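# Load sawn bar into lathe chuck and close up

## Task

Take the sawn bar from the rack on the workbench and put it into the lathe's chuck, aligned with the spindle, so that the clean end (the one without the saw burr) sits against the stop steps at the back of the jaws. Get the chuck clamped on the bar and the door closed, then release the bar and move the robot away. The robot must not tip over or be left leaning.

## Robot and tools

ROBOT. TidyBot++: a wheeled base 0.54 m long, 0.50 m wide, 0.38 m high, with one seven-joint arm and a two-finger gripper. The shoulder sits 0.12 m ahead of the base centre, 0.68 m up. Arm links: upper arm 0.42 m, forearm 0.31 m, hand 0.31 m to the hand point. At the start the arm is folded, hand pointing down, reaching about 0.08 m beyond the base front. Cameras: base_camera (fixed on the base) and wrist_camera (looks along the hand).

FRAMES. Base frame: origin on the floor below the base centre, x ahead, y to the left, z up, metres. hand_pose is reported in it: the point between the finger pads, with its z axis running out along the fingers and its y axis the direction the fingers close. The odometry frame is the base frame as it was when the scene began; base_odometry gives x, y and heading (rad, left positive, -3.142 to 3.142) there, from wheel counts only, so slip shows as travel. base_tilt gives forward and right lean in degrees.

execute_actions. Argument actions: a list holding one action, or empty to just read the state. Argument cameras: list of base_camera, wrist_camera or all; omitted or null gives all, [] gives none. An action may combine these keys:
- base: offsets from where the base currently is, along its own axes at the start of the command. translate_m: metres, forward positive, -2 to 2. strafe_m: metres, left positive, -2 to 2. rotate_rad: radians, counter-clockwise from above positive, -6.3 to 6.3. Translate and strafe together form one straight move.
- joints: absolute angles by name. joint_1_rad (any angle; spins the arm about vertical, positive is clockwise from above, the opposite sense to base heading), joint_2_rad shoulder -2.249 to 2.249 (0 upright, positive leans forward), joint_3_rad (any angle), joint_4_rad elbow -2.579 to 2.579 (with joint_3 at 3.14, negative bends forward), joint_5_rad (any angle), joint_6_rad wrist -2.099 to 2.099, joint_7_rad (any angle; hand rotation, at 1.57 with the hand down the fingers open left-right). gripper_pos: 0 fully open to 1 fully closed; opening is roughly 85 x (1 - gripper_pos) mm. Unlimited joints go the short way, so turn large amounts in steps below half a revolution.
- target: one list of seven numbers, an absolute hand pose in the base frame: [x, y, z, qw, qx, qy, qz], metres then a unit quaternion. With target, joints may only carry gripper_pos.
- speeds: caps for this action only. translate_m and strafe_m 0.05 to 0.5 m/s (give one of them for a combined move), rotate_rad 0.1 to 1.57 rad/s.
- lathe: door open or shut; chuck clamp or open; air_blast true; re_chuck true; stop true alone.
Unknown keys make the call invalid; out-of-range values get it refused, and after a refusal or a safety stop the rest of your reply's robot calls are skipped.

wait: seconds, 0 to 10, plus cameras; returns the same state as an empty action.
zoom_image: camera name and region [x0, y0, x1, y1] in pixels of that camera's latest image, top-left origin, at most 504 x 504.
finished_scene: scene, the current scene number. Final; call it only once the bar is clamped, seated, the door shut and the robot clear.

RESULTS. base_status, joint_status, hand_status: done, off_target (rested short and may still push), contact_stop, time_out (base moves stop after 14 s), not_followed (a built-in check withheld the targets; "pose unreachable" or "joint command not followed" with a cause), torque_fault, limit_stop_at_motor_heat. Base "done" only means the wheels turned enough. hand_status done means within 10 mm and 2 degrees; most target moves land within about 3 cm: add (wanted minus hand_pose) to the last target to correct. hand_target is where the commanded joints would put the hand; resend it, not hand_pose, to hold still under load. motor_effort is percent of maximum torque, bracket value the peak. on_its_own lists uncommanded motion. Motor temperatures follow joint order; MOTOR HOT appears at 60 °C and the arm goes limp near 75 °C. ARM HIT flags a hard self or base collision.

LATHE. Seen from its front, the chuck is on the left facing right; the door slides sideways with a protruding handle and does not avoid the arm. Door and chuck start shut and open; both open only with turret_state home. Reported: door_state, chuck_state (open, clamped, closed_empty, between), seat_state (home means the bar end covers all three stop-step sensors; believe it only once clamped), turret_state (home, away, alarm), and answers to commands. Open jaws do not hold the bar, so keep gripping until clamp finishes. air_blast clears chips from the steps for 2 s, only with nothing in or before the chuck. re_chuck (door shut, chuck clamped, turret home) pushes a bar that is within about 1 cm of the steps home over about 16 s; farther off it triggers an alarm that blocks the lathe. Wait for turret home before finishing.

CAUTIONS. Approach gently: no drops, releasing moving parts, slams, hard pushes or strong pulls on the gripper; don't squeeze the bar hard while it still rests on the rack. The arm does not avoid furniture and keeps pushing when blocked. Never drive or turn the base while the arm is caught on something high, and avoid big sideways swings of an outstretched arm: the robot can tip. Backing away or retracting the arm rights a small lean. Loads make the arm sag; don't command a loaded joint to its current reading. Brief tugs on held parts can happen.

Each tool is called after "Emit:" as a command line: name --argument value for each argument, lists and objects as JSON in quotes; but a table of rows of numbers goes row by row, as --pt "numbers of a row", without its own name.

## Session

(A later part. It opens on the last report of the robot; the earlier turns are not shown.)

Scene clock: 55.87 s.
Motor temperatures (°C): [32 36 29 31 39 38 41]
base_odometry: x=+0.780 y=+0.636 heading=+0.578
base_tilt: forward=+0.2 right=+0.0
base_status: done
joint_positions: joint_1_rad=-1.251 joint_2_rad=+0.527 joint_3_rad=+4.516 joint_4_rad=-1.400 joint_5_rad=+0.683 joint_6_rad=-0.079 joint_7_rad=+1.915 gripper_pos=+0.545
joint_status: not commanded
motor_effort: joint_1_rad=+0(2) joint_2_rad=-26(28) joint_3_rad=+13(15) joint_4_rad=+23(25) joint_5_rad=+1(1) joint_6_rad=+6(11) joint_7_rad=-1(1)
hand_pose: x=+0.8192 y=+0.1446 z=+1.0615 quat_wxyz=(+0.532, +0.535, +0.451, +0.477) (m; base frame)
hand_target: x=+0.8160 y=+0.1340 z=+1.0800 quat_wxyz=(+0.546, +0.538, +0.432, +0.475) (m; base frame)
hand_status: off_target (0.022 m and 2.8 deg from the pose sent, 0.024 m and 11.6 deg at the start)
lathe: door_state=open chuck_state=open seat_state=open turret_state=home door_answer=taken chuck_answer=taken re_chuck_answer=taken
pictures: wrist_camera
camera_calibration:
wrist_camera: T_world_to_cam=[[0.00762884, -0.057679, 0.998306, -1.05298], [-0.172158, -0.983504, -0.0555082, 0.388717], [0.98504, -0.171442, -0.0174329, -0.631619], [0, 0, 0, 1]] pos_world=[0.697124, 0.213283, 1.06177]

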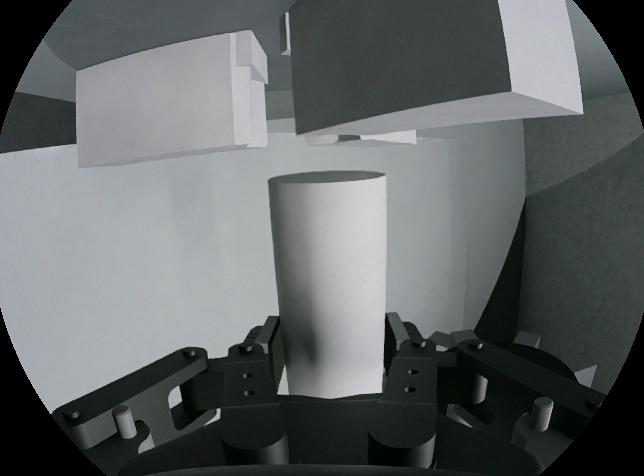

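Emit:
execute_actions --actions '[{"target":[0.816,0.130,1.076,0.5662,0.5524,0.4134,0.4523]}]' --cameras '["wrist_camera"]'

Emit:
zoom_image --camera "wrist_camera" --region '[230, 90, 430, 210]'

Scene clock: 61.03 s.
Motor temperatures (°C): [32 36 29 31 39 38 41]
base_odometry: x=+0.780 y=+0.636 heading=+0.578
base_tilt: forward=+0.2 right=+0.0
base_status: not commanded
joint_positions: joint_1_rad=-0.542 joint_2_rad=+0.354 joint_3_rad=+3.222 joint_4_rad=-1.343 joint_5_rad=+1.638 joint_6_rad=-0.667 joint_7_rad=+1.440 gripper_pos=+0.545
joint_status: not commanded
motor_effort: joint_1_rad=+0(1) joint_2_rad=-37(38) joint_3_rad=+2(14) joint_4_rad=+25(26) joint_5_rad=+7(7) joint_6_rad=-1(6) joint_7_rad=+0(1)
hand_pose: x=+0.8281 y=+0.1537 z=+1.0243 quat_wxyz=(+0.541, +0.554, +0.462, +0.433) (m; base frame)
hand_target: x=+0.8160 y=+0.1300 z=+1.0760 quat_wxyz=(+0.566, +0.552, +0.413, +0.452) (m; base frame)
hand_status: off_target (0.058 m and 6.7 deg from the pose sent, 0.021 m and 6.8 deg at the start)
lathe: door_state=open chuck_state=open seat_state=open turret_state=home door_answer=taken chuck_answer=taken re_chuck_answer=taken
pictures: wrist_camera
camera_calibration:
wrist_camera: T_world_to_cam=[[0.0742543, -0.0203357, 0.997032, -1.075], [-0.233892, -0.97226, -0.00241129, 0.39205], [0.969423, -0.233019, -0.0769508, -0.55607], [0, 0, 0, 1]] pos_world=[0.710588, 0.229739, 1.02997]

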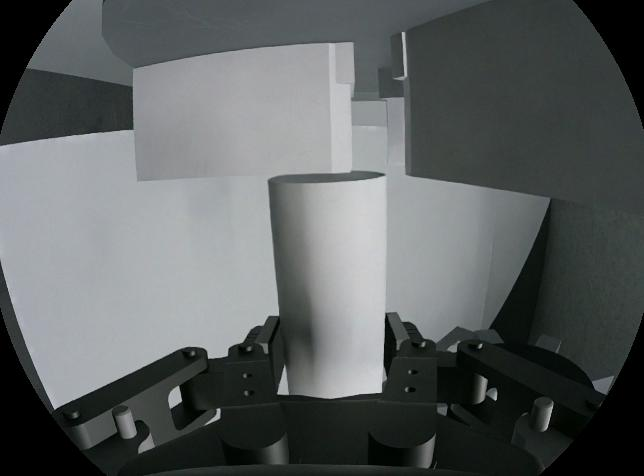

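Scaled by 2.520.

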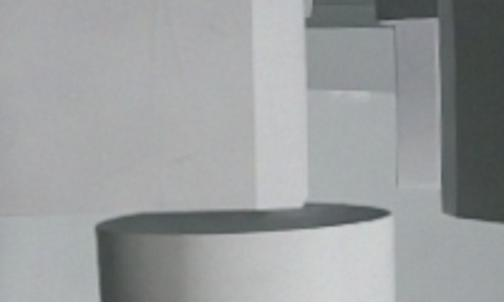

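Emit:
execute_actions --actions '[{"base":{"strafe_m":-0.02},"target":[0.806,0.122,1.100,0.5646,0.5627,0.4029,0.4511]}]' --cameras '["wrist_camera"]'

Emit:
zoom_image --camera "wrist_camera" --region '[230, 90, 430, 210]'

Scene clock: 63.63 s.
Motor temperatures (°C): [32 36 29 31 39 38 41]
base_odometry: x=+0.791 y=+0.620 heading=+0.578
base_tilt: forward=+0.2 right=+0.0
base_status: done
joint_positions: joint_1_rad=-0.546 joint_2_rad=+0.320 joint_3_rad=+3.231 joint_4_rad=-1.289 joint_5_rad=+1.593 joint_6_rad=-0.689 joint_7_rad=+1.473 gripper_pos=+0.545
joint_status: not commanded
motor_effort: joint_1_rad=+1(3) joint_2_rad=-36(41) joint_3_rad=+1(4) joint_4_rad=+25(26) joint_5_rad=+8(8) joint_6_rad=+0(2) joint_7_rad=-1(1)
hand_pose: x=+0.8172 y=+0.1389 z=+1.0702 quat_wxyz=(+0.547, +0.561, +0.429, +0.450) (m; base frame)
hand_target: x=+0.8060 y=+0.1220 z=+1.1000 quat_wxyz=(+0.564, +0.562, +0.403, +0.451) (m; base frame)
hand_status: off_target (0.036 m and 3.6 deg from the pose sent, 0.085 m and 7.7 deg at the start)
lathe: door_state=open chuck_state=open seat_state=open turret_state=home door_answer=taken chuck_answer=taken re_chuck_answer=taken
pictures: wrist_camera
camera_calibration:
wrist_camera: T_world_to_cam=[[0.0184692, -0.0680849, 0.997509, -1.06862], [-0.260049, -0.963669, -0.0609603, 0.458099], [0.965419, -0.258275, -0.0355036, -0.583004], [0, 0, 0, 1]] pos_world=[0.701708, 0.218124, 1.07319]

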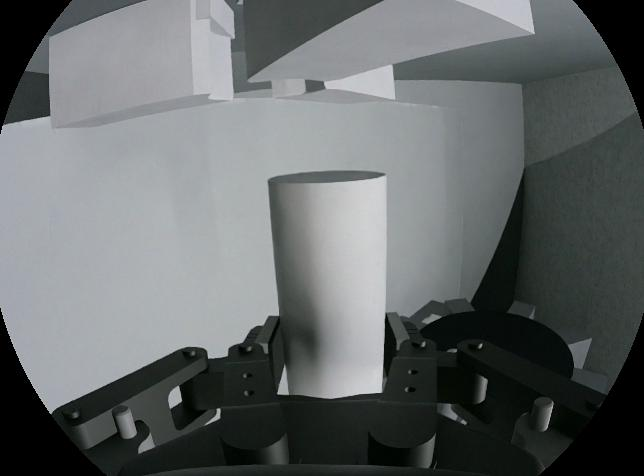

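Scaled by 2.520.

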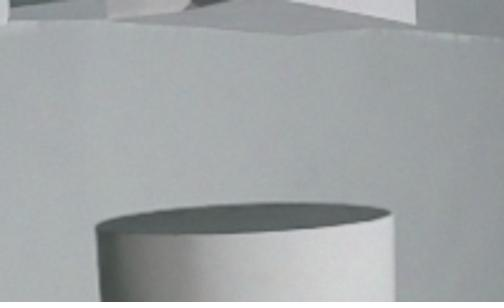

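Emit:
zoom_image --camera "wrist_camera" --region '[180, 20, 420, 140]'

Scaled by 2.100.

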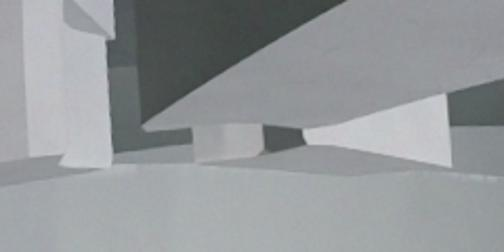

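Emit:
execute_actions --actions '[{"target":[0.806,0.122,1.084,0.5716,0.5556,0.4085,0.4461]}]' --cameras '["wrist_camera"]'

Emit:
zoom_image --camera "wrist_camera" --region '[200, 30, 440, 200]'

Scene clock: 65.37 s.
Motor temperatures (°C): [32 36 29 31 39 38 41]
base_odometry: x=+0.791 y=+0.620 heading=+0.578
base_tilt: forward=+0.2 right=+0.0
base_status: not commanded
joint_positions: joint_1_rad=-0.536 joint_2_rad=+0.320 joint_3_rad=+3.209 joint_4_rad=-1.324 joint_5_rad=+1.637 joint_6_rad=-0.697 joint_7_rad=+1.450 gripper_pos=+0.545
joint_status: not commanded
motor_effort: joint_1_rad=+0(1) joint_2_rad=-36(37) joint_3_rad=+1(2) joint_4_rad=+25(26) joint_5_rad=+8(8) joint_6_rad=+0(1) joint_7_rad=-1(1)
hand_pose: x=+0.8160 y=+0.1422 z=+1.0581 quat_wxyz=(+0.551, +0.554, +0.439, +0.444) (m; base frame)
hand_target: x=+0.8060 y=+0.1220 z=+1.0840 quat_wxyz=(+0.571, +0.555, +0.408, +0.446) (m; base frame)
hand_status: off_target (0.034 m and 4.2 deg from the pose sent, 0.024 m and 3.8 deg at the start)
lathe: door_state=open chuck_state=open seat_state=open turret_state=home door_answer=taken chuck_answer=taken re_chuck_answer=taken
pictures: wrist_camera
camera_calibration:
wrist_camera: T_world_to_cam=[[0.0281359, -0.0414243, 0.998745, -1.06927], [-0.255314, -0.966299, -0.032886, 0.427002], [0.966449, -0.254069, -0.0377639, -0.580489], [0, 0, 0, 1]] pos_world=[0.700118, 0.220833, 1.06005]

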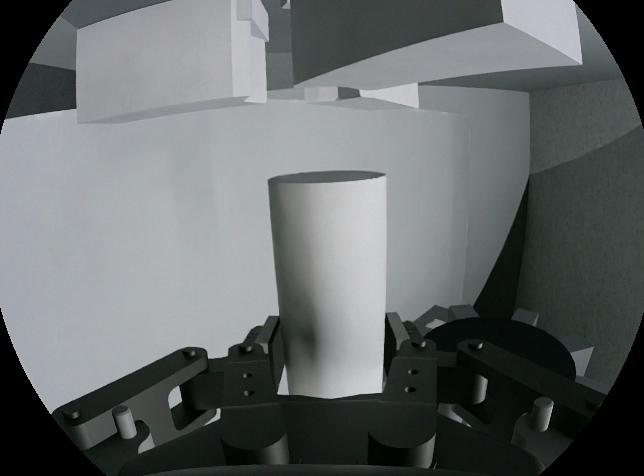

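Scaled by 2.100.

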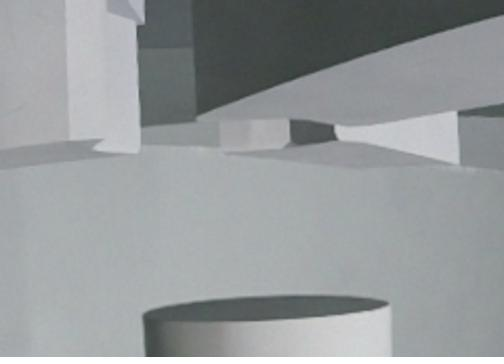

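Emit:
execute_actions --actions '[{"base":{"strafe_m":0.018},"speeds":{"strafe_m":0.1},"target":[0.806,0.122,1.078,0.5716,0.5556,0.4085,0.4461]}]' --cameras '["wrist_camera"]'

Emit:
zoom_image --camera "wrist_camera" --region '[220, 60, 460, 220]'

Scene clock: 66.67 s.
Motor temperatures (°C): [32 36 29 31 39 38 41]
base_odometry: x=+0.782 y=+0.635 heading=+0.578
base_tilt: forward=+0.2 right=+0.0
base_status: done
joint_positions: joint_1_rad=-0.528 joint_2_rad=+0.321 joint_3_rad=+3.198 joint_4_rad=-1.337 joint_5_rad=+1.654 joint_6_rad=-0.705 joint_7_rad=+1.431 gripper_pos=+0.545
joint_status: not commanded
motor_effort: joint_1_rad=+0(2) joint_2_rad=-36(38) joint_3_rad=+2(3) joint_4_rad=+25(26) joint_5_rad=+8(8) joint_6_rad=-1(1) joint_7_rad=-1(1)
hand_pose: x=+0.8160 y=+0.1399 z=+1.0526 quat_wxyz=(+0.552, +0.556, +0.438, +0.441) (m; base frame)
hand_target: x=+0.8060 y=+0.1220 z=+1.0780 quat_wxyz=(+0.571, +0.555, +0.408, +0.446) (m; base frame)
hand_status: off_target (0.033 m and 4.1 deg from the pose sent, 0.030 m and 4.2 deg at the start)
lathe: door_state=open chuck_state=open seat_state=open turret_state=home door_answer=taken chuck_answer=taken re_chuck_answer=taken
pictures: wrist_camera
camera_calibration:
wrist_camera: T_world_to_cam=[[0.0302118, -0.0404087, 0.998726, -1.06563], [-0.260608, -0.964942, -0.0311583, 0.426955], [0.964972, -0.259335, -0.0396834, -0.577333], [0, 0, 0, 1]] pos_world=[0.700572, 0.219203, 1.05466]

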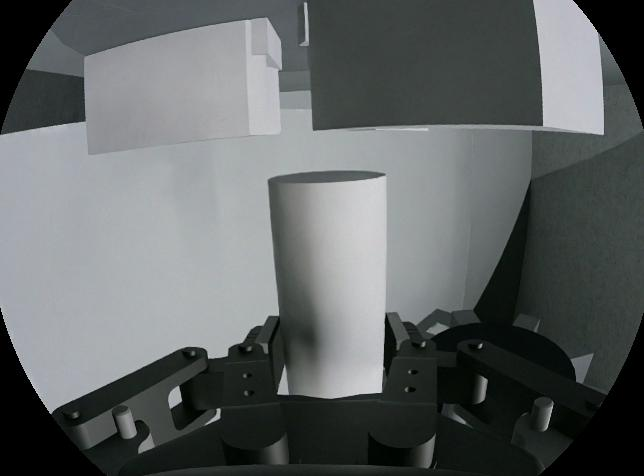

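Scaled by 2.100.

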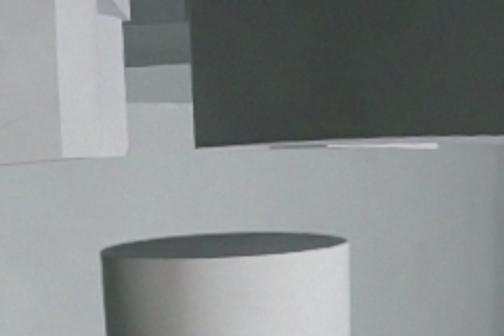

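Emit:
execute_actions --actions '[{"base":{"strafe_m":0.018},"speeds":{"strafe_m":0.05}}]' --cameras '["wrist_camera"]'

Emit:
zoom_image --camera "wrist_camera" --region '[220, 90, 460, 220]'

Scene clock: 67.80 s.
Motor temperatures (°C): [32 36 29 31 39 38 41]
base_odometry: x=+0.772 y=+0.650 heading=+0.578
base_tilt: forward=+0.2 right=+0.0
base_status: done
joint_positions: joint_1_rad=-0.525 joint_2_rad=+0.321 joint_3_rad=+3.196 joint_4_rad=-1.338 joint_5_rad=+1.654 joint_6_rad=-0.706 joint_7_rad=+1.431 gripper_pos=+0.545
joint_status: not commanded
motor_effort: joint_1_rad=+0(3) joint_2_rad=-36(38) joint_3_rad=+1(4) joint_4_rad=+25(25) joint_5_rad=+8(8) joint_6_rad=+0(2) joint_7_rad=-1(1)
hand_pose: x=+0.8159 y=+0.1391 z=+1.0527 quat_wxyz=(+0.552, +0.556, +0.438, +0.441) (m; base frame)
hand_target: x=+0.8060 y=+0.1220 z=+1.0780 quat_wxyz=(+0.571, +0.555, +0.408, +0.446) (m; base frame)
hand_status: not commanded
lathe: door_state=open chuck_state=open seat_state=open turret_state=home door_answer=taken chuck_answer=taken re_chuck_answer=taken
pictures: wrist_camera
camera_calibration:
wrist_camera: T_world_to_cam=[[0.0300591, -0.0411704, 0.9987, -1.06553], [-0.261937, -0.964558, -0.0318791, 0.427968], [0.964617, -0.260638, -0.0397778, -0.576852], [0, 0, 0, 1]] pos_world=[0.70057, 0.218582, 1.05485]

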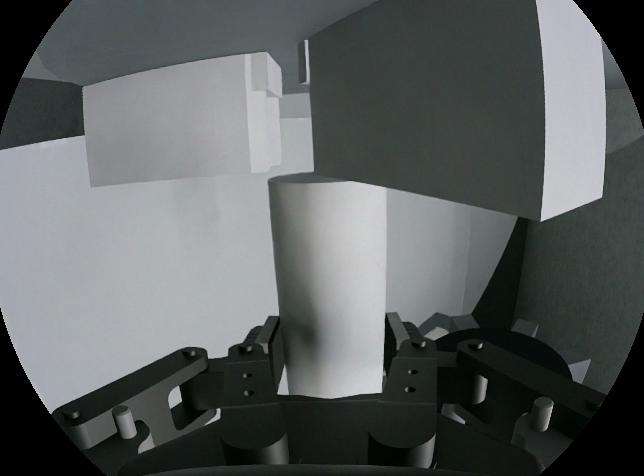

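Scaled by 2.100.

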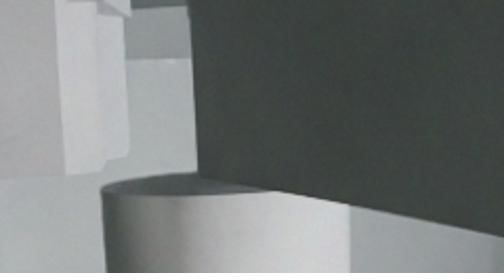

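Emit:
execute_actions --actions '[{"base":{"strafe_m":0.010},"speeds":{"strafe_m":0.05}}]' --cameras '["wrist_camera"]'

Emit:
zoom_image --camera "wrist_camera" --region '[220, 90, 460, 220]'

Scene clock: 68.67 s.
Motor temperatures (°C): [32 36 29 31 39 38 41]
base_odometry: x=+0.766 y=+0.658 heading=+0.577
base_tilt: forward=+0.2 right=+0.0
base_status: done
joint_positions: joint_1_rad=-0.520 joint_2_rad=+0.321 joint_3_rad=+3.196 joint_4_rad=-1.338 joint_5_rad=+1.654 joint_6_rad=-0.714 joint_7_rad=+1.431 gripper_pos=+0.545
joint_status: not commanded
motor_effort: joint_1_rad=-1(3) joint_2_rad=-35(37) joint_3_rad=+0(2) joint_4_rad=+25(25) joint_5_rad=+8(8) joint_6_rad=+0(2) joint_7_rad=-1(1)
hand_pose: x=+0.8160 y=+0.1334 z=+1.0530 quat_wxyz=(+0.555, +0.559, +0.434, +0.438) (m; base frame)
hand_target: x=+0.8060 y=+0.1220 z=+1.0780 quat_wxyz=(+0.571, +0.555, +0.408, +0.446) (m; base frame)
hand_status: not commanded
lathe: door_state=open chuck_state=open seat_state=open turret_state=home door_answer=taken chuck_answer=taken re_chuck_answer=taken
pictures: wrist_camera
camera_calibration:
wrist_camera: T_world_to_cam=[[0.0285923, -0.0413378, 0.998736, -1.06487], [-0.274128, -0.961163, -0.0319348, 0.432036], [0.961268, -0.272868, -0.0388137, -0.575041], [0, 0, 0, 1]] pos_world=[0.701649, 0.214327, 1.055]

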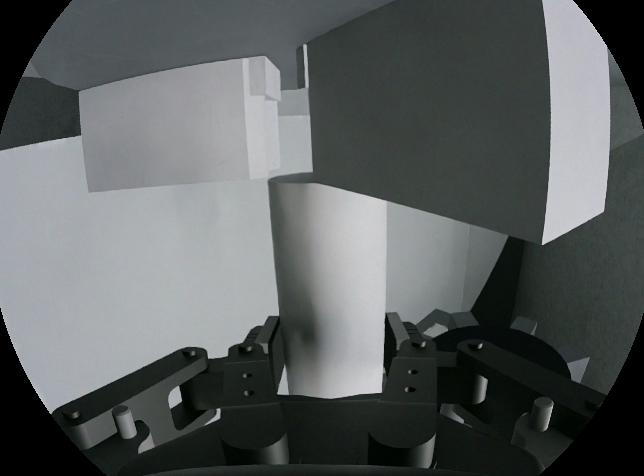

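Scaled by 2.100.

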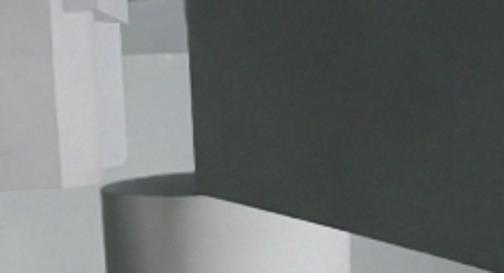

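Emit:
execute_actions --actions '[{"base":{"strafe_m":-0.022},"speeds":{"strafe_m":0.1}}]' --cameras '["wrist_camera"]'

Emit:
execute_actions --actions '[{"base":{"translate_m":0.02},"speeds":{"translate_m":0.1},"target":[0.806,0.122,1.075,0.5716,0.5556,0.4085,0.4461]}]' --cameras '["wrist_camera"]'

Emit:
zoom_image --camera "wrist_camera" --region '[220, 60, 460, 220]'

Scene clock: 71.80 s.
Motor temperatures (°C): [32 36 29 31 39 38 41]
base_odometry: x=+0.779 y=+0.640 heading=+0.578
base_tilt: forward=+0.2 right=+0.0
base_status: done
joint_positions: joint_1_rad=-0.519 joint_2_rad=+0.319 joint_3_rad=+3.193 joint_4_rad=-1.338 joint_5_rad=+1.654 joint_6_rad=-0.715 joint_7_rad=+1.431 gripper_pos=+0.545
joint_status: not commanded
motor_effort: joint_1_rad=+0(2) joint_2_rad=-35(39) joint_3_rad=+1(3) joint_4_rad=+25(25) joint_5_rad=+8(8) joint_6_rad=-1(1) joint_7_rad=-1(1)
hand_pose: x=+0.8155 y=+0.1331 z=+1.0536 quat_wxyz=(+0.555, +0.559, +0.433, +0.438) (m; base frame)
hand_target: x=+0.8060 y=+0.1220 z=+1.0780 quat_wxyz=(+0.571, +0.555, +0.408, +0.446) (m; base frame)
hand_status: not commanded
lathe: door_state=open chuck_state=open seat_state=open turret_state=home door_answer=taken chuck_answer=taken re_chuck_answer=taken
pictures: wrist_camera
camera_calibration:
wrist_camera: T_world_to_cam=[[0.0278954, -0.042548, 0.998705, -1.06476], [-0.274279, -0.961074, -0.0332838, 0.433149], [0.961246, -0.272995, -0.0384796, -0.574942], [0, 0, 0, 1]] pos_world=[0.701166, 0.214028, 1.05567]

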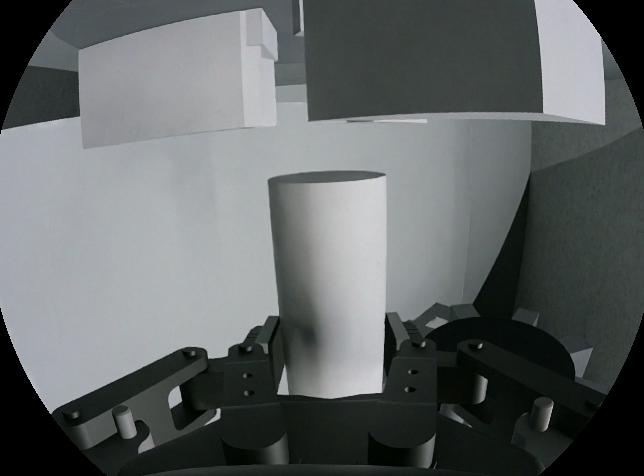

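Scene clock: 72.53 s.
Motor temperatures (°C): [32 36 29 31 39 38 41]
base_odometry: x=+0.796 y=+0.651 heading=+0.577
base_tilt: forward=+0.2 right=+0.0
base_status: done
joint_positions: joint_1_rad=-0.517 joint_2_rad=+0.324 joint_3_rad=+3.190 joint_4_rad=-1.346 joint_5_rad=+1.662 joint_6_rad=-0.715 joint_7_rad=+1.421 gripper_pos=+0.545
joint_status: not commanded
motor_effort: joint_1_rad=+0(3) joint_2_rad=-36(39) joint_3_rad=+2(3) joint_4_rad=+25(26) joint_5_rad=+8(8) joint_6_rad=-1(1) joint_7_rad=-1(1)
hand_pose: x=+0.8169 y=+0.1348 z=+1.0471 quat_wxyz=(+0.554, +0.559, +0.437, +0.436) (m; base frame)
hand_target: x=+0.8060 y=+0.1220 z=+1.0750 quat_wxyz=(+0.571, +0.555, +0.408, +0.446) (m; base frame)
hand_status: off_target (0.033 m and 4.0 deg from the pose sent, 0.026 m and 3.6 deg at the start)
lathe: door_state=open chuck_state=open seat_state=open turret_state=home door_answer=taken chuck_answer=taken re_chuck_answer=taken
pictures: wrist_camera
camera_calibration:
wrist_camera: T_world_to_cam=[[0.0342358, -0.0387007, 0.998664, -1.0639], [-0.272419, -0.961773, -0.0279322, 0.427888], [0.96157, -0.271098, -0.0434699, -0.571347], [0, 0, 0, 1]] pos_world=[0.702378, 0.215466, 1.0496]

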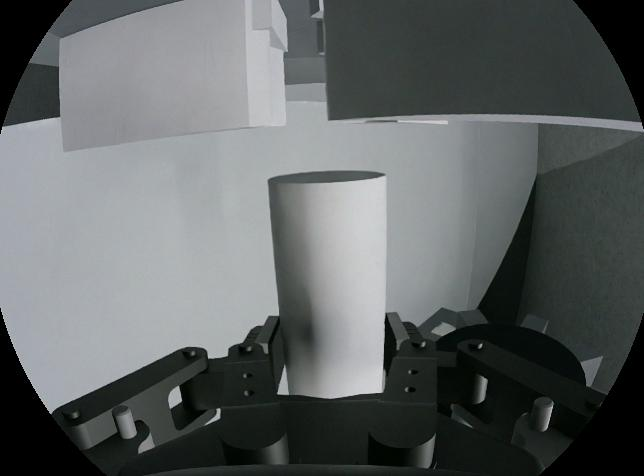

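Scaled by 2.100.

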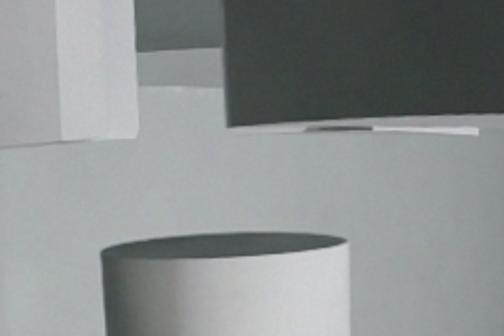

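Emit:
execute_actions --actions '[]' --cameras '["wrist_camera"]'

Emit:
zoom_image --camera "wrist_camera" --region '[220, 20, 500, 240]'

Scene clock: 73.50 s.
Motor temperatures (°C): [32 36 29 31 39 38 41]
base_odometry: x=+0.796 y=+0.651 heading=+0.577
base_tilt: forward=+0.2 right=+0.0
base_status: done
joint_positions: joint_1_rad=-0.517 joint_2_rad=+0.324 joint_3_rad=+3.190 joint_4_rad=-1.346 joint_5_rad=+1.662 joint_6_rad=-0.715 joint_7_rad=+1.421 gripper_pos=+0.545
joint_status: not commanded
motor_effort: joint_1_rad=+0(3) joint_2_rad=-36(39) joint_3_rad=+2(3) joint_4_rad=+25(26) joint_5_rad=+8(8) joint_6_rad=-1(1) joint_7_rad=-1(1)
hand_pose: x=+0.8169 y=+0.1348 z=+1.0471 quat_wxyz=(+0.554, +0.559, +0.437, +0.436) (m; base frame)
hand_target: x=+0.8060 y=+0.1220 z=+1.0750 quat_wxyz=(+0.571, +0.555, +0.408, +0.446) (m; base frame)
hand_status: off_target (0.033 m and 4.0 deg from the pose sent, 0.026 m and 3.6 deg at the start)
lathe: door_state=open chuck_state=open seat_state=open turret_state=home door_answer=taken chuck_answer=taken re_chuck_answer=taken
pictures: wrist_camera
camera_calibration:
wrist_camera: T_world_to_cam=[[0.0342358, -0.0387007, 0.998664, -1.0639], [-0.272419, -0.961773, -0.0279322, 0.427888], [0.96157, -0.271098, -0.0434699, -0.571347], [0, 0, 0, 1]] pos_world=[0.702378, 0.215466, 1.0496]

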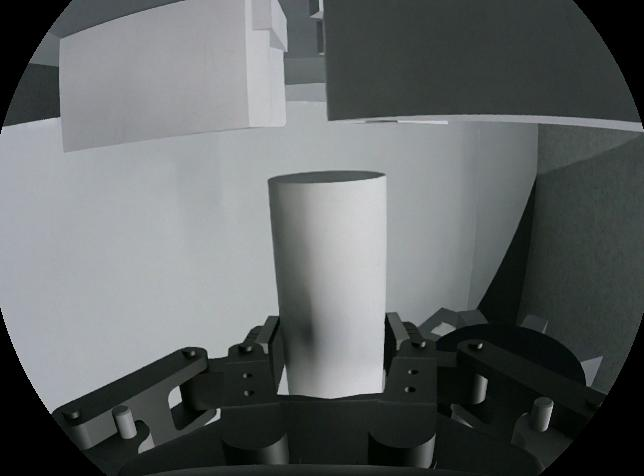

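Scaled by 1.800.

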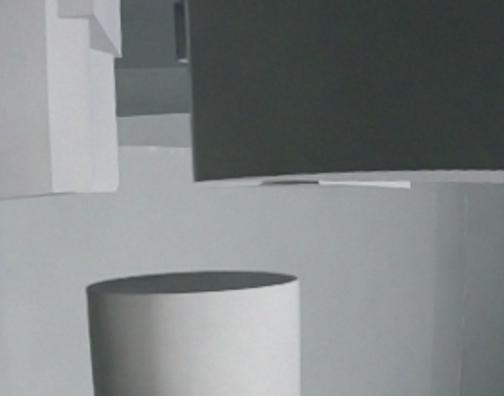

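Emit:
execute_actions --actions '[{"target":[0.806,0.122,1.078,0.5716,0.5556,0.4085,0.4461]}]' --cameras '[]'

Emit:
execute_actions --actions '[{"base":{"strafe_m":0.013},"speeds":{"strafe_m":0.05}}]' --cameras '["wrist_camera"]'

Emit:
zoom_image --camera "wrist_camera" --region '[220, 20, 500, 240]'

Scene clock: 74.83 s.
Motor temperatures (°C): [32 36 29 31 39 38 41]
base_odometry: x=+0.796 y=+0.651 heading=+0.577
base_tilt: forward=+0.2 right=+0.0
base_status: not commanded
joint_positions: joint_1_rad=-0.517 joint_2_rad=+0.324 joint_3_rad=+3.190 joint_4_rad=-1.346 joint_5_rad=+1.662 joint_6_rad=-0.715 joint_7_rad=+1.421 gripper_pos=+0.545
joint_status: not commanded
motor_effort: joint_1_rad=+1(1) joint_2_rad=-36(36) joint_3_rad=+1(2) joint_4_rad=+25(25) joint_5_rad=+8(8) joint_6_rad=-1(1) joint_7_rad=-1(1)
hand_pose: x=+0.8169 y=+0.1348 z=+1.0472 quat_wxyz=(+0.554, +0.559, +0.437, +0.436) (m; base frame)
hand_target: x=+0.8060 y=+0.1220 z=+1.0780 quat_wxyz=(+0.571, +0.555, +0.408, +0.446) (m; base frame)
hand_status: off_target (0.035 m and 4.0 deg from the pose sent, 0.035 m and 4.0 deg at the start)
lathe: door_state=open chuck_state=open seat_state=open turret_state=home door_answer=taken chuck_answer=taken re_chuck_answer=taken
pictures: none
No camera images: "cameras" was empty.

Scene clock: 75.57 s.
Motor temperatures (°C): [32 36 29 31 39 38 41]
base_odometry: x=+0.789 y=+0.662 heading=+0.577
base_tilt: forward=+0.2 right=+0.0
base_status: done
joint_positions: joint_1_rad=-0.521 joint_2_rad=+0.324 joint_3_rad=+3.190 joint_4_rad=-1.346 joint_5_rad=+1.662 joint_6_rad=-0.716 joint_7_rad=+1.421 gripper_pos=+0.545
joint_status: not commanded
motor_effort: joint_1_rad=+0(3) joint_2_rad=-36(38) joint_3_rad=+2(3) joint_4_rad=+25(25) joint_5_rad=+8(8) joint_6_rad=-1(2) joint_7_rad=-1(1)
hand_pose: x=+0.8163 y=+0.1371 z=+1.0474 quat_wxyz=(+0.554, +0.558, +0.437, +0.437) (m; base frame)
hand_target: x=+0.8060 y=+0.1220 z=+1.0780 quat_wxyz=(+0.571, +0.555, +0.408, +0.446) (m; base frame)
hand_status: not commanded
lathe: door_state=open chuck_state=open seat_state=open turret_state=home door_answer=taken chuck_answer=taken re_chuck_answer=taken
pictures: wrist_camera
camera_calibration:
wrist_camera: T_world_to_cam=[[0.0339718, -0.0387411, 0.998672, -1.06385], [-0.269299, -0.962644, -0.0281827, 0.427801], [0.962457, -0.267984, -0.0431357, -0.571622], [0, 0, 0, 1]] pos_world=[0.701509, 0.21742, 1.04983]

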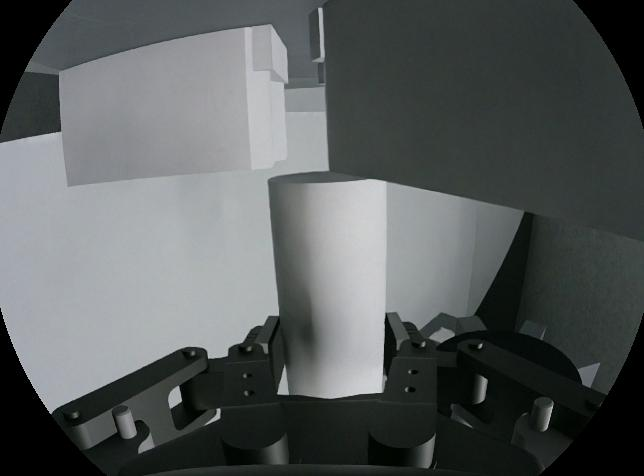

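Scaled by 1.800.

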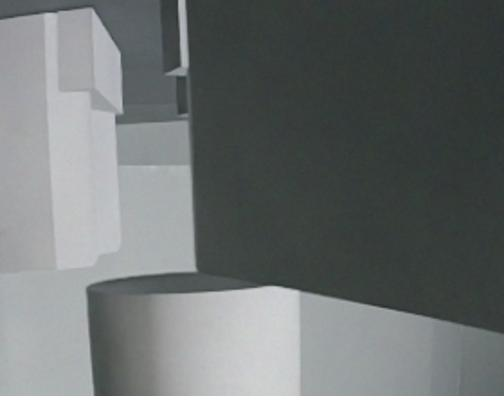

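Emit:
execute_actions --actions '[{"base":{"strafe_m":-0.006},"speeds":{"strafe_m":0.05}}]' --cameras '[]'

Emit:
execute_actions --actions '[{"target":[0.806,0.122,1.083,0.5716,0.5556,0.4085,0.4461]}]' --cameras '["wrist_camera"]'

Emit:
zoom_image --camera "wrist_camera" --region '[220, 20, 500, 240]'

Scene clock: 76.47 s.
Motor temperatures (°C): [32 36 29 31 39 38 41]
base_odometry: x=+0.792 y=+0.657 heading=+0.577
base_tilt: forward=+0.2 right=+0.0
base_status: done
joint_positions: joint_1_rad=-0.520 joint_2_rad=+0.324 joint_3_rad=+3.190 joint_4_rad=-1.346 joint_5_rad=+1.662 joint_6_rad=-0.716 joint_7_rad=+1.421 gripper_pos=+0.545
joint_status: not commanded
motor_effort: joint_1_rad=+0(4) joint_2_rad=-36(39) joint_3_rad=+2(4) joint_4_rad=+25(26) joint_5_rad=+8(8) joint_6_rad=+0(2) joint_7_rad=+0(1)
hand_pose: x=+0.8162 y=+0.1362 z=+1.0477 quat_wxyz=(+0.554, +0.558, +0.437, +0.437) (m; base frame)
hand_target: x=+0.8060 y=+0.1220 z=+1.0780 quat_wxyz=(+0.571, +0.555, +0.408, +0.446) (m; base frame)
hand_status: not commanded
lathe: door_state=open chuck_state=open seat_state=open turret_state=home door_answer=taken chuck_answer=taken re_chuck_answer=taken
pictures: none
No camera images: "cameras" was empty.

Scene clock: 77.00 s.
Motor temperatures (°C): [32 36 29 31 39 38 41]
base_odometry: x=+0.792 y=+0.657 heading=+0.577
base_tilt: forward=+0.2 right=+0.0
base_status: not commanded
joint_positions: joint_1_rad=-0.520 joint_2_rad=+0.324 joint_3_rad=+3.190 joint_4_rad=-1.342 joint_5_rad=+1.662 joint_6_rad=-0.716 joint_7_rad=+1.421 gripper_pos=+0.545
joint_status: not commanded
motor_effort: joint_1_rad=+0(0) joint_2_rad=-36(37) joint_3_rad=+2(2) joint_4_rad=+25(26) joint_5_rad=+8(8) joint_6_rad=-1(1) joint_7_rad=-1(1)
hand_pose: x=+0.8163 y=+0.1363 z=+1.0500 quat_wxyz=(+0.554, +0.558, +0.435, +0.438) (m; base frame)
hand_target: x=+0.8060 y=+0.1220 z=+1.0830 quat_wxyz=(+0.571, +0.555, +0.408, +0.446) (m; base frame)
hand_status: off_target (0.037 m and 3.8 deg from the pose sent, 0.039 m and 4.0 deg at the start)
lathe: door_state=open chuck_state=open seat_state=open turret_state=home door_answer=taken chuck_answer=taken re_chuck_answer=taken
pictures: wrist_camera
camera_calibration:
wrist_camera: T_world_to_cam=[[0.0297917, -0.040729, 0.998726, -1.06285], [-0.270715, -0.962155, -0.0311622, 0.431327], [0.962199, -0.269441, -0.0396902, -0.574952], [0, 0, 0, 1]] pos_world=[0.701648, 0.216799, 1.05211]

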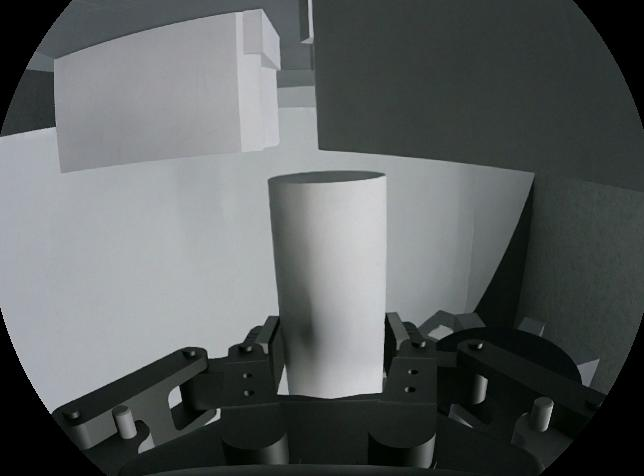

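Scaled by 1.800.

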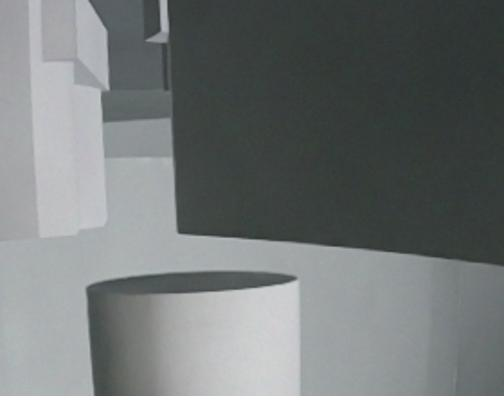

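Emit:
execute_actions --actions '[{"base":{"strafe_m":0.013},"speeds":{"strafe_m":0.05}}]' --cameras '["wrist_camera"]'

Emit:
zoom_image --camera "wrist_camera" --region '[220, 20, 500, 240]'

Scene clock: 77.87 s.
Motor temperatures (°C): [32 36 29 31 39 38 41]
base_odometry: x=+0.785 y=+0.668 heading=+0.577
base_tilt: forward=+0.2 right=+0.0
base_status: done
joint_positions: joint_1_rad=-0.522 joint_2_rad=+0.323 joint_3_rad=+3.191 joint_4_rad=-1.342 joint_5_rad=+1.662 joint_6_rad=-0.717 joint_7_rad=+1.421 gripper_pos=+0.545
joint_status: not commanded
motor_effort: joint_1_rad=+0(3) joint_2_rad=-36(37) joint_3_rad=+1(2) joint_4_rad=+25(25) joint_5_rad=+8(8) joint_6_rad=-1(2) joint_7_rad=-1(2)
hand_pose: x=+0.8159 y=+0.1369 z=+1.0502 quat_wxyz=(+0.554, +0.558, +0.435, +0.438) (m; base frame)
hand_target: x=+0.8060 y=+0.1220 z=+1.0830 quat_wxyz=(+0.571, +0.555, +0.408, +0.446) (m; base frame)
hand_status: not commanded
lathe: door_state=open chuck_state=open seat_state=open turret_state=home door_answer=taken chuck_answer=taken re_chuck_answer=taken
pictures: wrist_camera
camera_calibration:
wrist_camera: T_world_to_cam=[[0.0293657, -0.0406498, 0.998742, -1.06274], [-0.2705, -0.962214, -0.0312097, 0.431668], [0.962272, -0.269243, -0.0392518, -0.575004], [0, 0, 0, 1]] pos_world=[0.701284, 0.217342, 1.0523]

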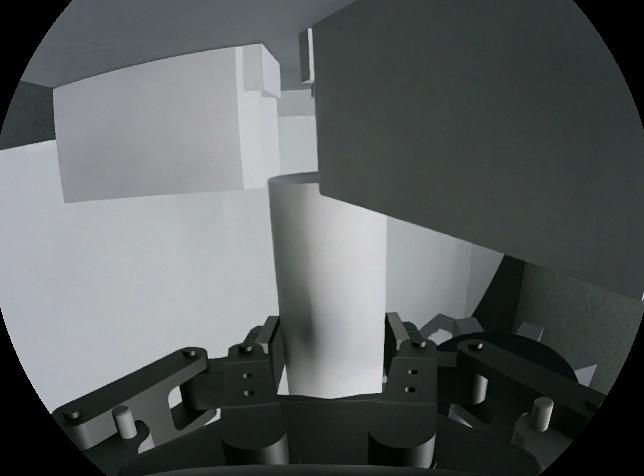

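Scaled by 1.800.

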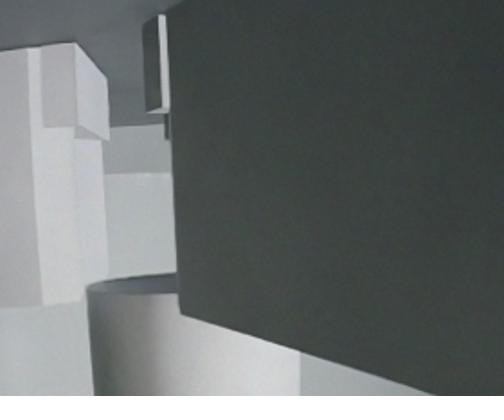

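Emit:
execute_actions --actions '[{"base":{"strafe_m":0.008},"speeds":{"strafe_m":0.05}}]' --cameras '["wrist_camera"]'

Emit:
zoom_image --camera "wrist_camera" --region '[220, 20, 500, 240]'

Scene clock: 78.67 s.
Motor temperatures (°C): [32 36 29 31 39 38 41]
base_odometry: x=+0.781 y=+0.674 heading=+0.577
base_tilt: forward=+0.2 right=+0.0
base_status: done
joint_positions: joint_1_rad=-0.518 joint_2_rad=+0.323 joint_3_rad=+3.195 joint_4_rad=-1.342 joint_5_rad=+1.662 joint_6_rad=-0.721 joint_7_rad=+1.421 gripper_pos=+0.545
joint_status: not commanded
motor_effort: joint_1_rad=-1(4) joint_2_rad=-35(37) joint_3_rad=+1(2) joint_4_rad=+25(25) joint_5_rad=+8(8) joint_6_rad=+0(3) joint_7_rad=-1(1)
hand_pose: x=+0.8162 y=+0.1306 z=+1.0512 quat_wxyz=(+0.557, +0.560, +0.432, +0.436) (m; base frame)
hand_target: x=+0.8060 y=+0.1220 z=+1.0830 quat_wxyz=(+0.571, +0.555, +0.408, +0.446) (m; base frame)
hand_status: not commanded
lathe: door_state=open chuck_state=open seat_state=open turret_state=home door_answer=taken chuck_answer=taken re_chuck_answer=taken
pictures: wrist_camera
camera_calibration:
wrist_camera: T_world_to_cam=[[0.0270554, -0.0400765, 0.99883, -1.06227], [-0.281383, -0.959099, -0.0308605, 0.433904], [0.959214, -0.280219, -0.0372257, -0.57515], [0, 0, 0, 1]] pos_world=[0.702525, 0.212417, 1.053]

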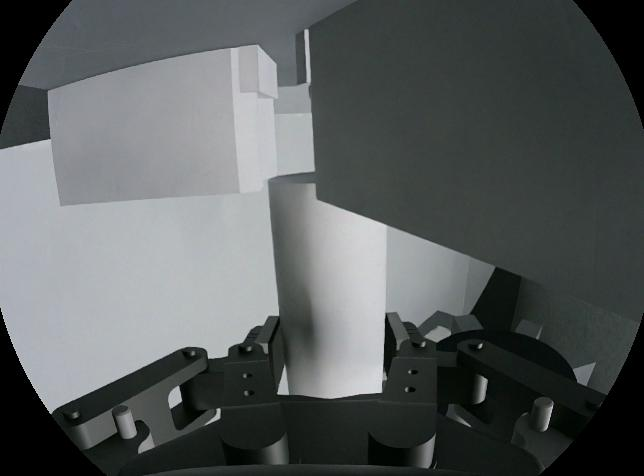

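Scaled by 1.800.

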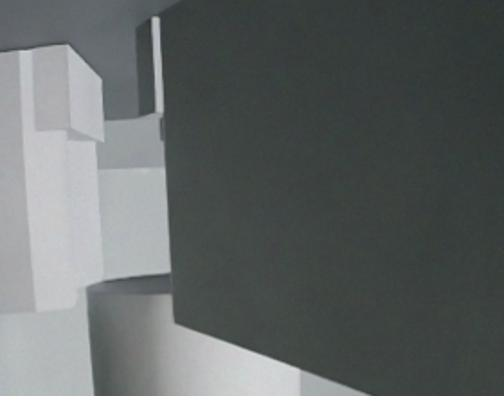

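Emit:
execute_actions --actions '[{"base":{"strafe_m":-0.018},"speeds":{"strafe_m":0.1}}]' --cameras '[]'

Emit:
execute_actions --actions '[{"base":{"translate_m":0.010},"speeds":{"translate_m":0.1},"target":[0.806,0.124,1.084,0.5716,0.5556,0.4085,0.4461]}]' --cameras '["wrist_camera"]'

Emit:
zoom_image --camera "wrist_camera" --region '[220, 20, 500, 240]'

Scene clock: 80.77 s.
Motor temperatures (°C): [32 36 29 31 39 38 41]
base_odometry: x=+0.790 y=+0.659 heading=+0.577
base_tilt: forward=+0.2 right=+0.0
base_status: done
joint_positions: joint_1_rad=-0.521 joint_2_rad=+0.321 joint_3_rad=+3.194 joint_4_rad=-1.342 joint_5_rad=+1.662 joint_6_rad=-0.721 joint_7_rad=+1.421 gripper_pos=+0.545
joint_status: not commanded
motor_effort: joint_1_rad=+0(2) joint_2_rad=-36(40) joint_3_rad=+2(3) joint_4_rad=+25(26) joint_5_rad=+8(8) joint_6_rad=-1(2) joint_7_rad=-1(1)
hand_pose: x=+0.8152 y=+0.1328 z=+1.0524 quat_wxyz=(+0.557, +0.559, +0.432, +0.437) (m; base frame)
hand_target: x=+0.8060 y=+0.1220 z=+1.0830 quat_wxyz=(+0.571, +0.555, +0.408, +0.446) (m; base frame)
hand_status: not commanded
lathe: door_state=open chuck_state=open seat_state=open turret_state=home door_answer=taken chuck_answer=taken re_chuck_answer=taken
pictures: none
No camera images: "cameras" was empty.

Scene clock: 81.40 s.
Motor temperatures (°C): [32 36 29 31 39 38 41]
base_odometry: x=+0.798 y=+0.665 heading=+0.577
base_tilt: forward=+0.2 right=+0.0
base_status: done
joint_positions: joint_1_rad=-0.525 joint_2_rad=+0.323 joint_3_rad=+3.195 joint_4_rad=-1.340 joint_5_rad=+1.662 joint_6_rad=-0.721 joint_7_rad=+1.421 gripper_pos=+0.545
joint_status: not commanded
motor_effort: joint_1_rad=+0(2) joint_2_rad=-36(39) joint_3_rad=+1(3) joint_4_rad=+25(25) joint_5_rad=+8(8) joint_6_rad=-1(2) joint_7_rad=-1(1)
hand_pose: x=+0.8155 y=+0.1361 z=+1.0519 quat_wxyz=(+0.556, +0.558, +0.433, +0.438) (m; base frame)
hand_target: x=+0.8060 y=+0.1240 z=+1.0840 quat_wxyz=(+0.571, +0.555, +0.408, +0.446) (m; base frame)
hand_status: off_target (0.036 m and 3.5 deg from the pose sent, 0.034 m and 3.4 deg at the start)
lathe: door_state=open chuck_state=open seat_state=open turret_state=home door_answer=taken chuck_answer=taken re_chuck_answer=taken
pictures: wrist_camera
camera_calibration:
wrist_camera: T_world_to_cam=[[0.0261187, -0.040645, 0.998832, -1.06187], [-0.273997, -0.9612, -0.0319489, 0.434343], [0.961376, -0.272842, -0.0362419, -0.576721], [0, 0, 0, 1]] pos_world=[0.701189, 0.216977, 1.05361]

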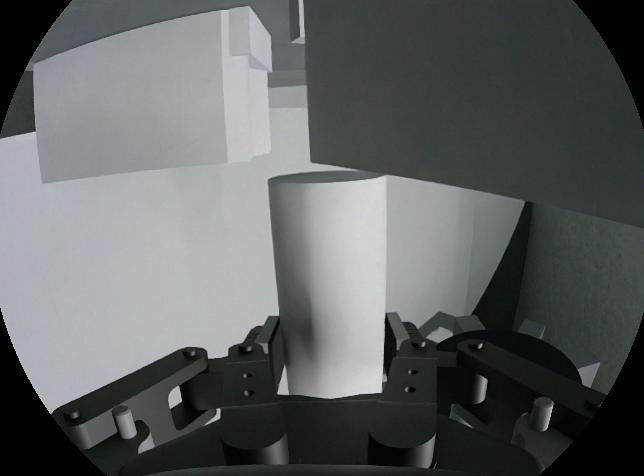

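Scaled by 1.800.

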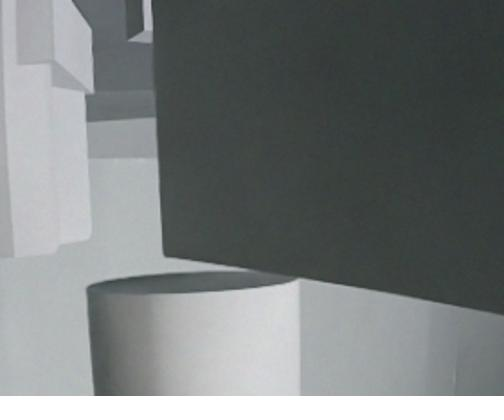

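Emit:
execute_actions --actions '[{"base":{"strafe_m":-0.020,"translate_m":0.003,"rotate_rad":0.02},"speeds":{"strafe_m":0.1,"rotate_rad":0.1},"target":[0.806,0.124,1.081,0.5716,0.5556,0.4085,0.4461]}]' --cameras '["wrist_camera"]'

Emit:
zoom_image --camera "wrist_camera" --region '[220, 20, 500, 240]'

Scene clock: 82.93 s.
Motor temperatures (°C): [32 36 29 31 39 38 41]
base_odometry: x=+0.812 y=+0.650 heading=+0.597
base_tilt: forward=+0.2 right=+0.0
base_status: done
joint_positions: joint_1_rad=-0.525 joint_2_rad=+0.323 joint_3_rad=+3.194 joint_4_rad=-1.340 joint_5_rad=+1.662 joint_6_rad=-0.721 joint_7_rad=+1.421 gripper_pos=+0.545
joint_status: not commanded
motor_effort: joint_1_rad=+0(3) joint_2_rad=-36(38) joint_3_rad=+1(4) joint_4_rad=+25(25) joint_5_rad=+8(8) joint_6_rad=-1(2) joint_7_rad=+0(1)
hand_pose: x=+0.8153 y=+0.1361 z=+1.0522 quat_wxyz=(+0.556, +0.558, +0.433, +0.439) (m; base frame)
hand_target: x=+0.8060 y=+0.1240 z=+1.0810 quat_wxyz=(+0.571, +0.555, +0.408, +0.446) (m; base frame)
hand_status: off_target (0.033 m and 3.5 deg from the pose sent, 0.033 m and 3.5 deg at the start)
lathe: door_state=open chuck_state=open seat_state=open turret_state=home door_answer=taken chuck_answer=taken re_chuck_answer=taken
pictures: wrist_camera
camera_calibration:
wrist_camera: T_world_to_cam=[[0.025762, -0.0412076, 0.998818, -1.06176], [-0.273888, -0.961209, -0.0325917, 0.434875], [0.961416, -0.272725, -0.036049, -0.576756], [0, 0, 0, 1]] pos_world=[0.700963, 0.216958, 1.05389]

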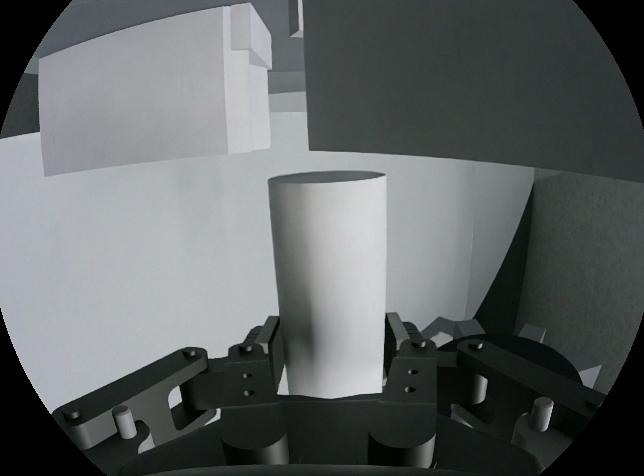

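Scaled by 1.800.

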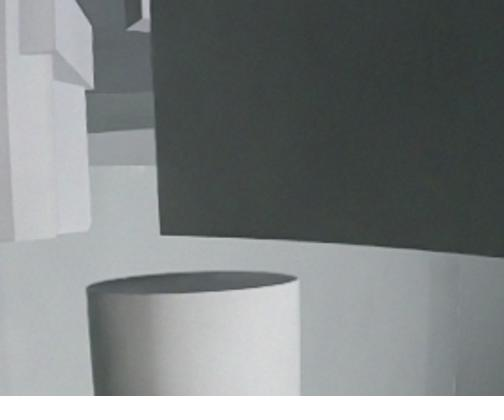

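Emit:
execute_actions --actions '[{"target":[0.806,0.124,1.078,0.5716,0.5556,0.4085,0.4461]}]' --cameras '[]'

Emit:
execute_actions --actions '[{"base":{"strafe_m":0.018,"translate_m":0.0006},"speeds":{"strafe_m":0.05}}]' --cameras '["wrist_camera"]'

Emit:
zoom_image --camera "wrist_camera" --region '[220, 20, 500, 240]'

Scene clock: 83.57 s.
Motor temperatures (°C): [32 36 29 31 39 38 41]
base_odometry: x=+0.812 y=+0.650 heading=+0.597
base_tilt: forward=+0.2 right=+0.0
base_status: not commanded
joint_positions: joint_1_rad=-0.525 joint_2_rad=+0.323 joint_3_rad=+3.194 joint_4_rad=-1.341 joint_5_rad=+1.663 joint_6_rad=-0.721 joint_7_rad=+1.420 gripper_pos=+0.545
joint_status: not commanded
motor_effort: joint_1_rad=+0(0) joint_2_rad=-36(36) joint_3_rad=+2(2) joint_4_rad=+25(25) joint_5_rad=+8(8) joint_6_rad=-1(1) joint_7_rad=-1(1)
hand_pose: x=+0.8153 y=+0.1360 z=+1.0518 quat_wxyz=(+0.556, +0.558, +0.433, +0.439) (m; base frame)
hand_target: x=+0.8060 y=+0.1240 z=+1.0780 quat_wxyz=(+0.571, +0.555, +0.408, +0.446) (m; base frame)
hand_status: off_target (0.030 m and 3.5 deg from the pose sent, 0.030 m and 3.5 deg at the start)
lathe: door_state=open chuck_state=open seat_state=open turret_state=home door_answer=taken chuck_answer=taken re_chuck_answer=taken
pictures: none
No camera images: "cameras" was empty.

Scene clock: 84.33 s.
Motor temperatures (°C): [32 36 29 31 39 38 41]
base_odometry: x=+0.802 y=+0.665 heading=+0.597
base_tilt: forward=+0.2 right=+0.0
base_status: done
joint_positions: joint_1_rad=-0.523 joint_2_rad=+0.322 joint_3_rad=+3.195 joint_4_rad=-1.341 joint_5_rad=+1.663 joint_6_rad=-0.727 joint_7_rad=+1.420 gripper_pos=+0.545
joint_status: not commanded
motor_effort: joint_1_rad=-1(4) joint_2_rad=-35(37) joint_3_rad=+0(3) joint_4_rad=+25(26) joint_5_rad=+8(8) joint_6_rad=+0(2) joint_7_rad=-1(2)
hand_pose: x=+0.8151 y=+0.1326 z=+1.0523 quat_wxyz=(+0.558, +0.559, +0.431, +0.436) (m; base frame)
hand_target: x=+0.8060 y=+0.1240 z=+1.0780 quat_wxyz=(+0.571, +0.555, +0.408, +0.446) (m; base frame)
hand_status: not commanded
lathe: door_state=open chuck_state=open seat_state=open turret_state=home door_answer=taken chuck_answer=taken re_chuck_answer=taken
pictures: wrist_camera
camera_calibration:
wrist_camera: T_world_to_cam=[[0.0245484, -0.0413138, 0.998845, -1.06106], [-0.28165, -0.958958, -0.032742, 0.437659], [0.959203, -0.280521, -0.0351769, -0.575569], [0, 0, 0, 1]] pos_world=[0.701402, 0.214401, 1.05391]

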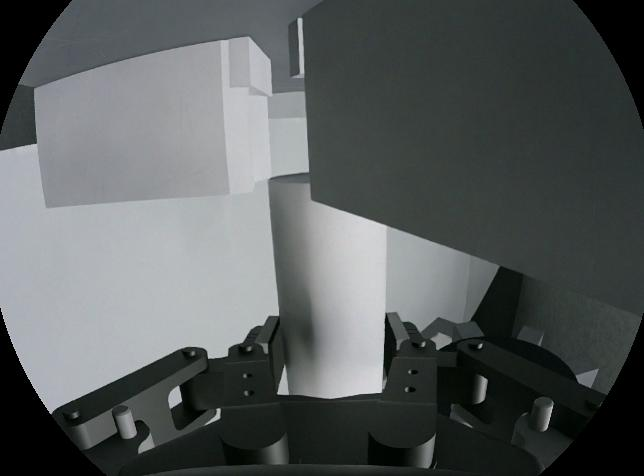

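Scaled by 1.800.

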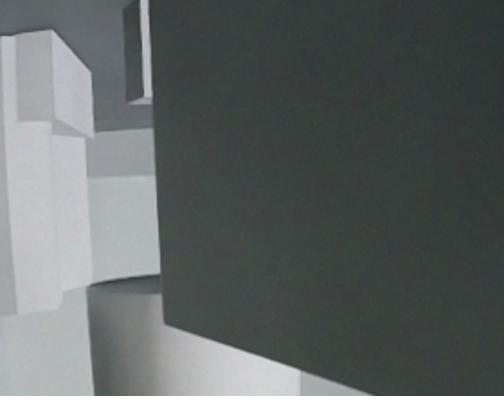

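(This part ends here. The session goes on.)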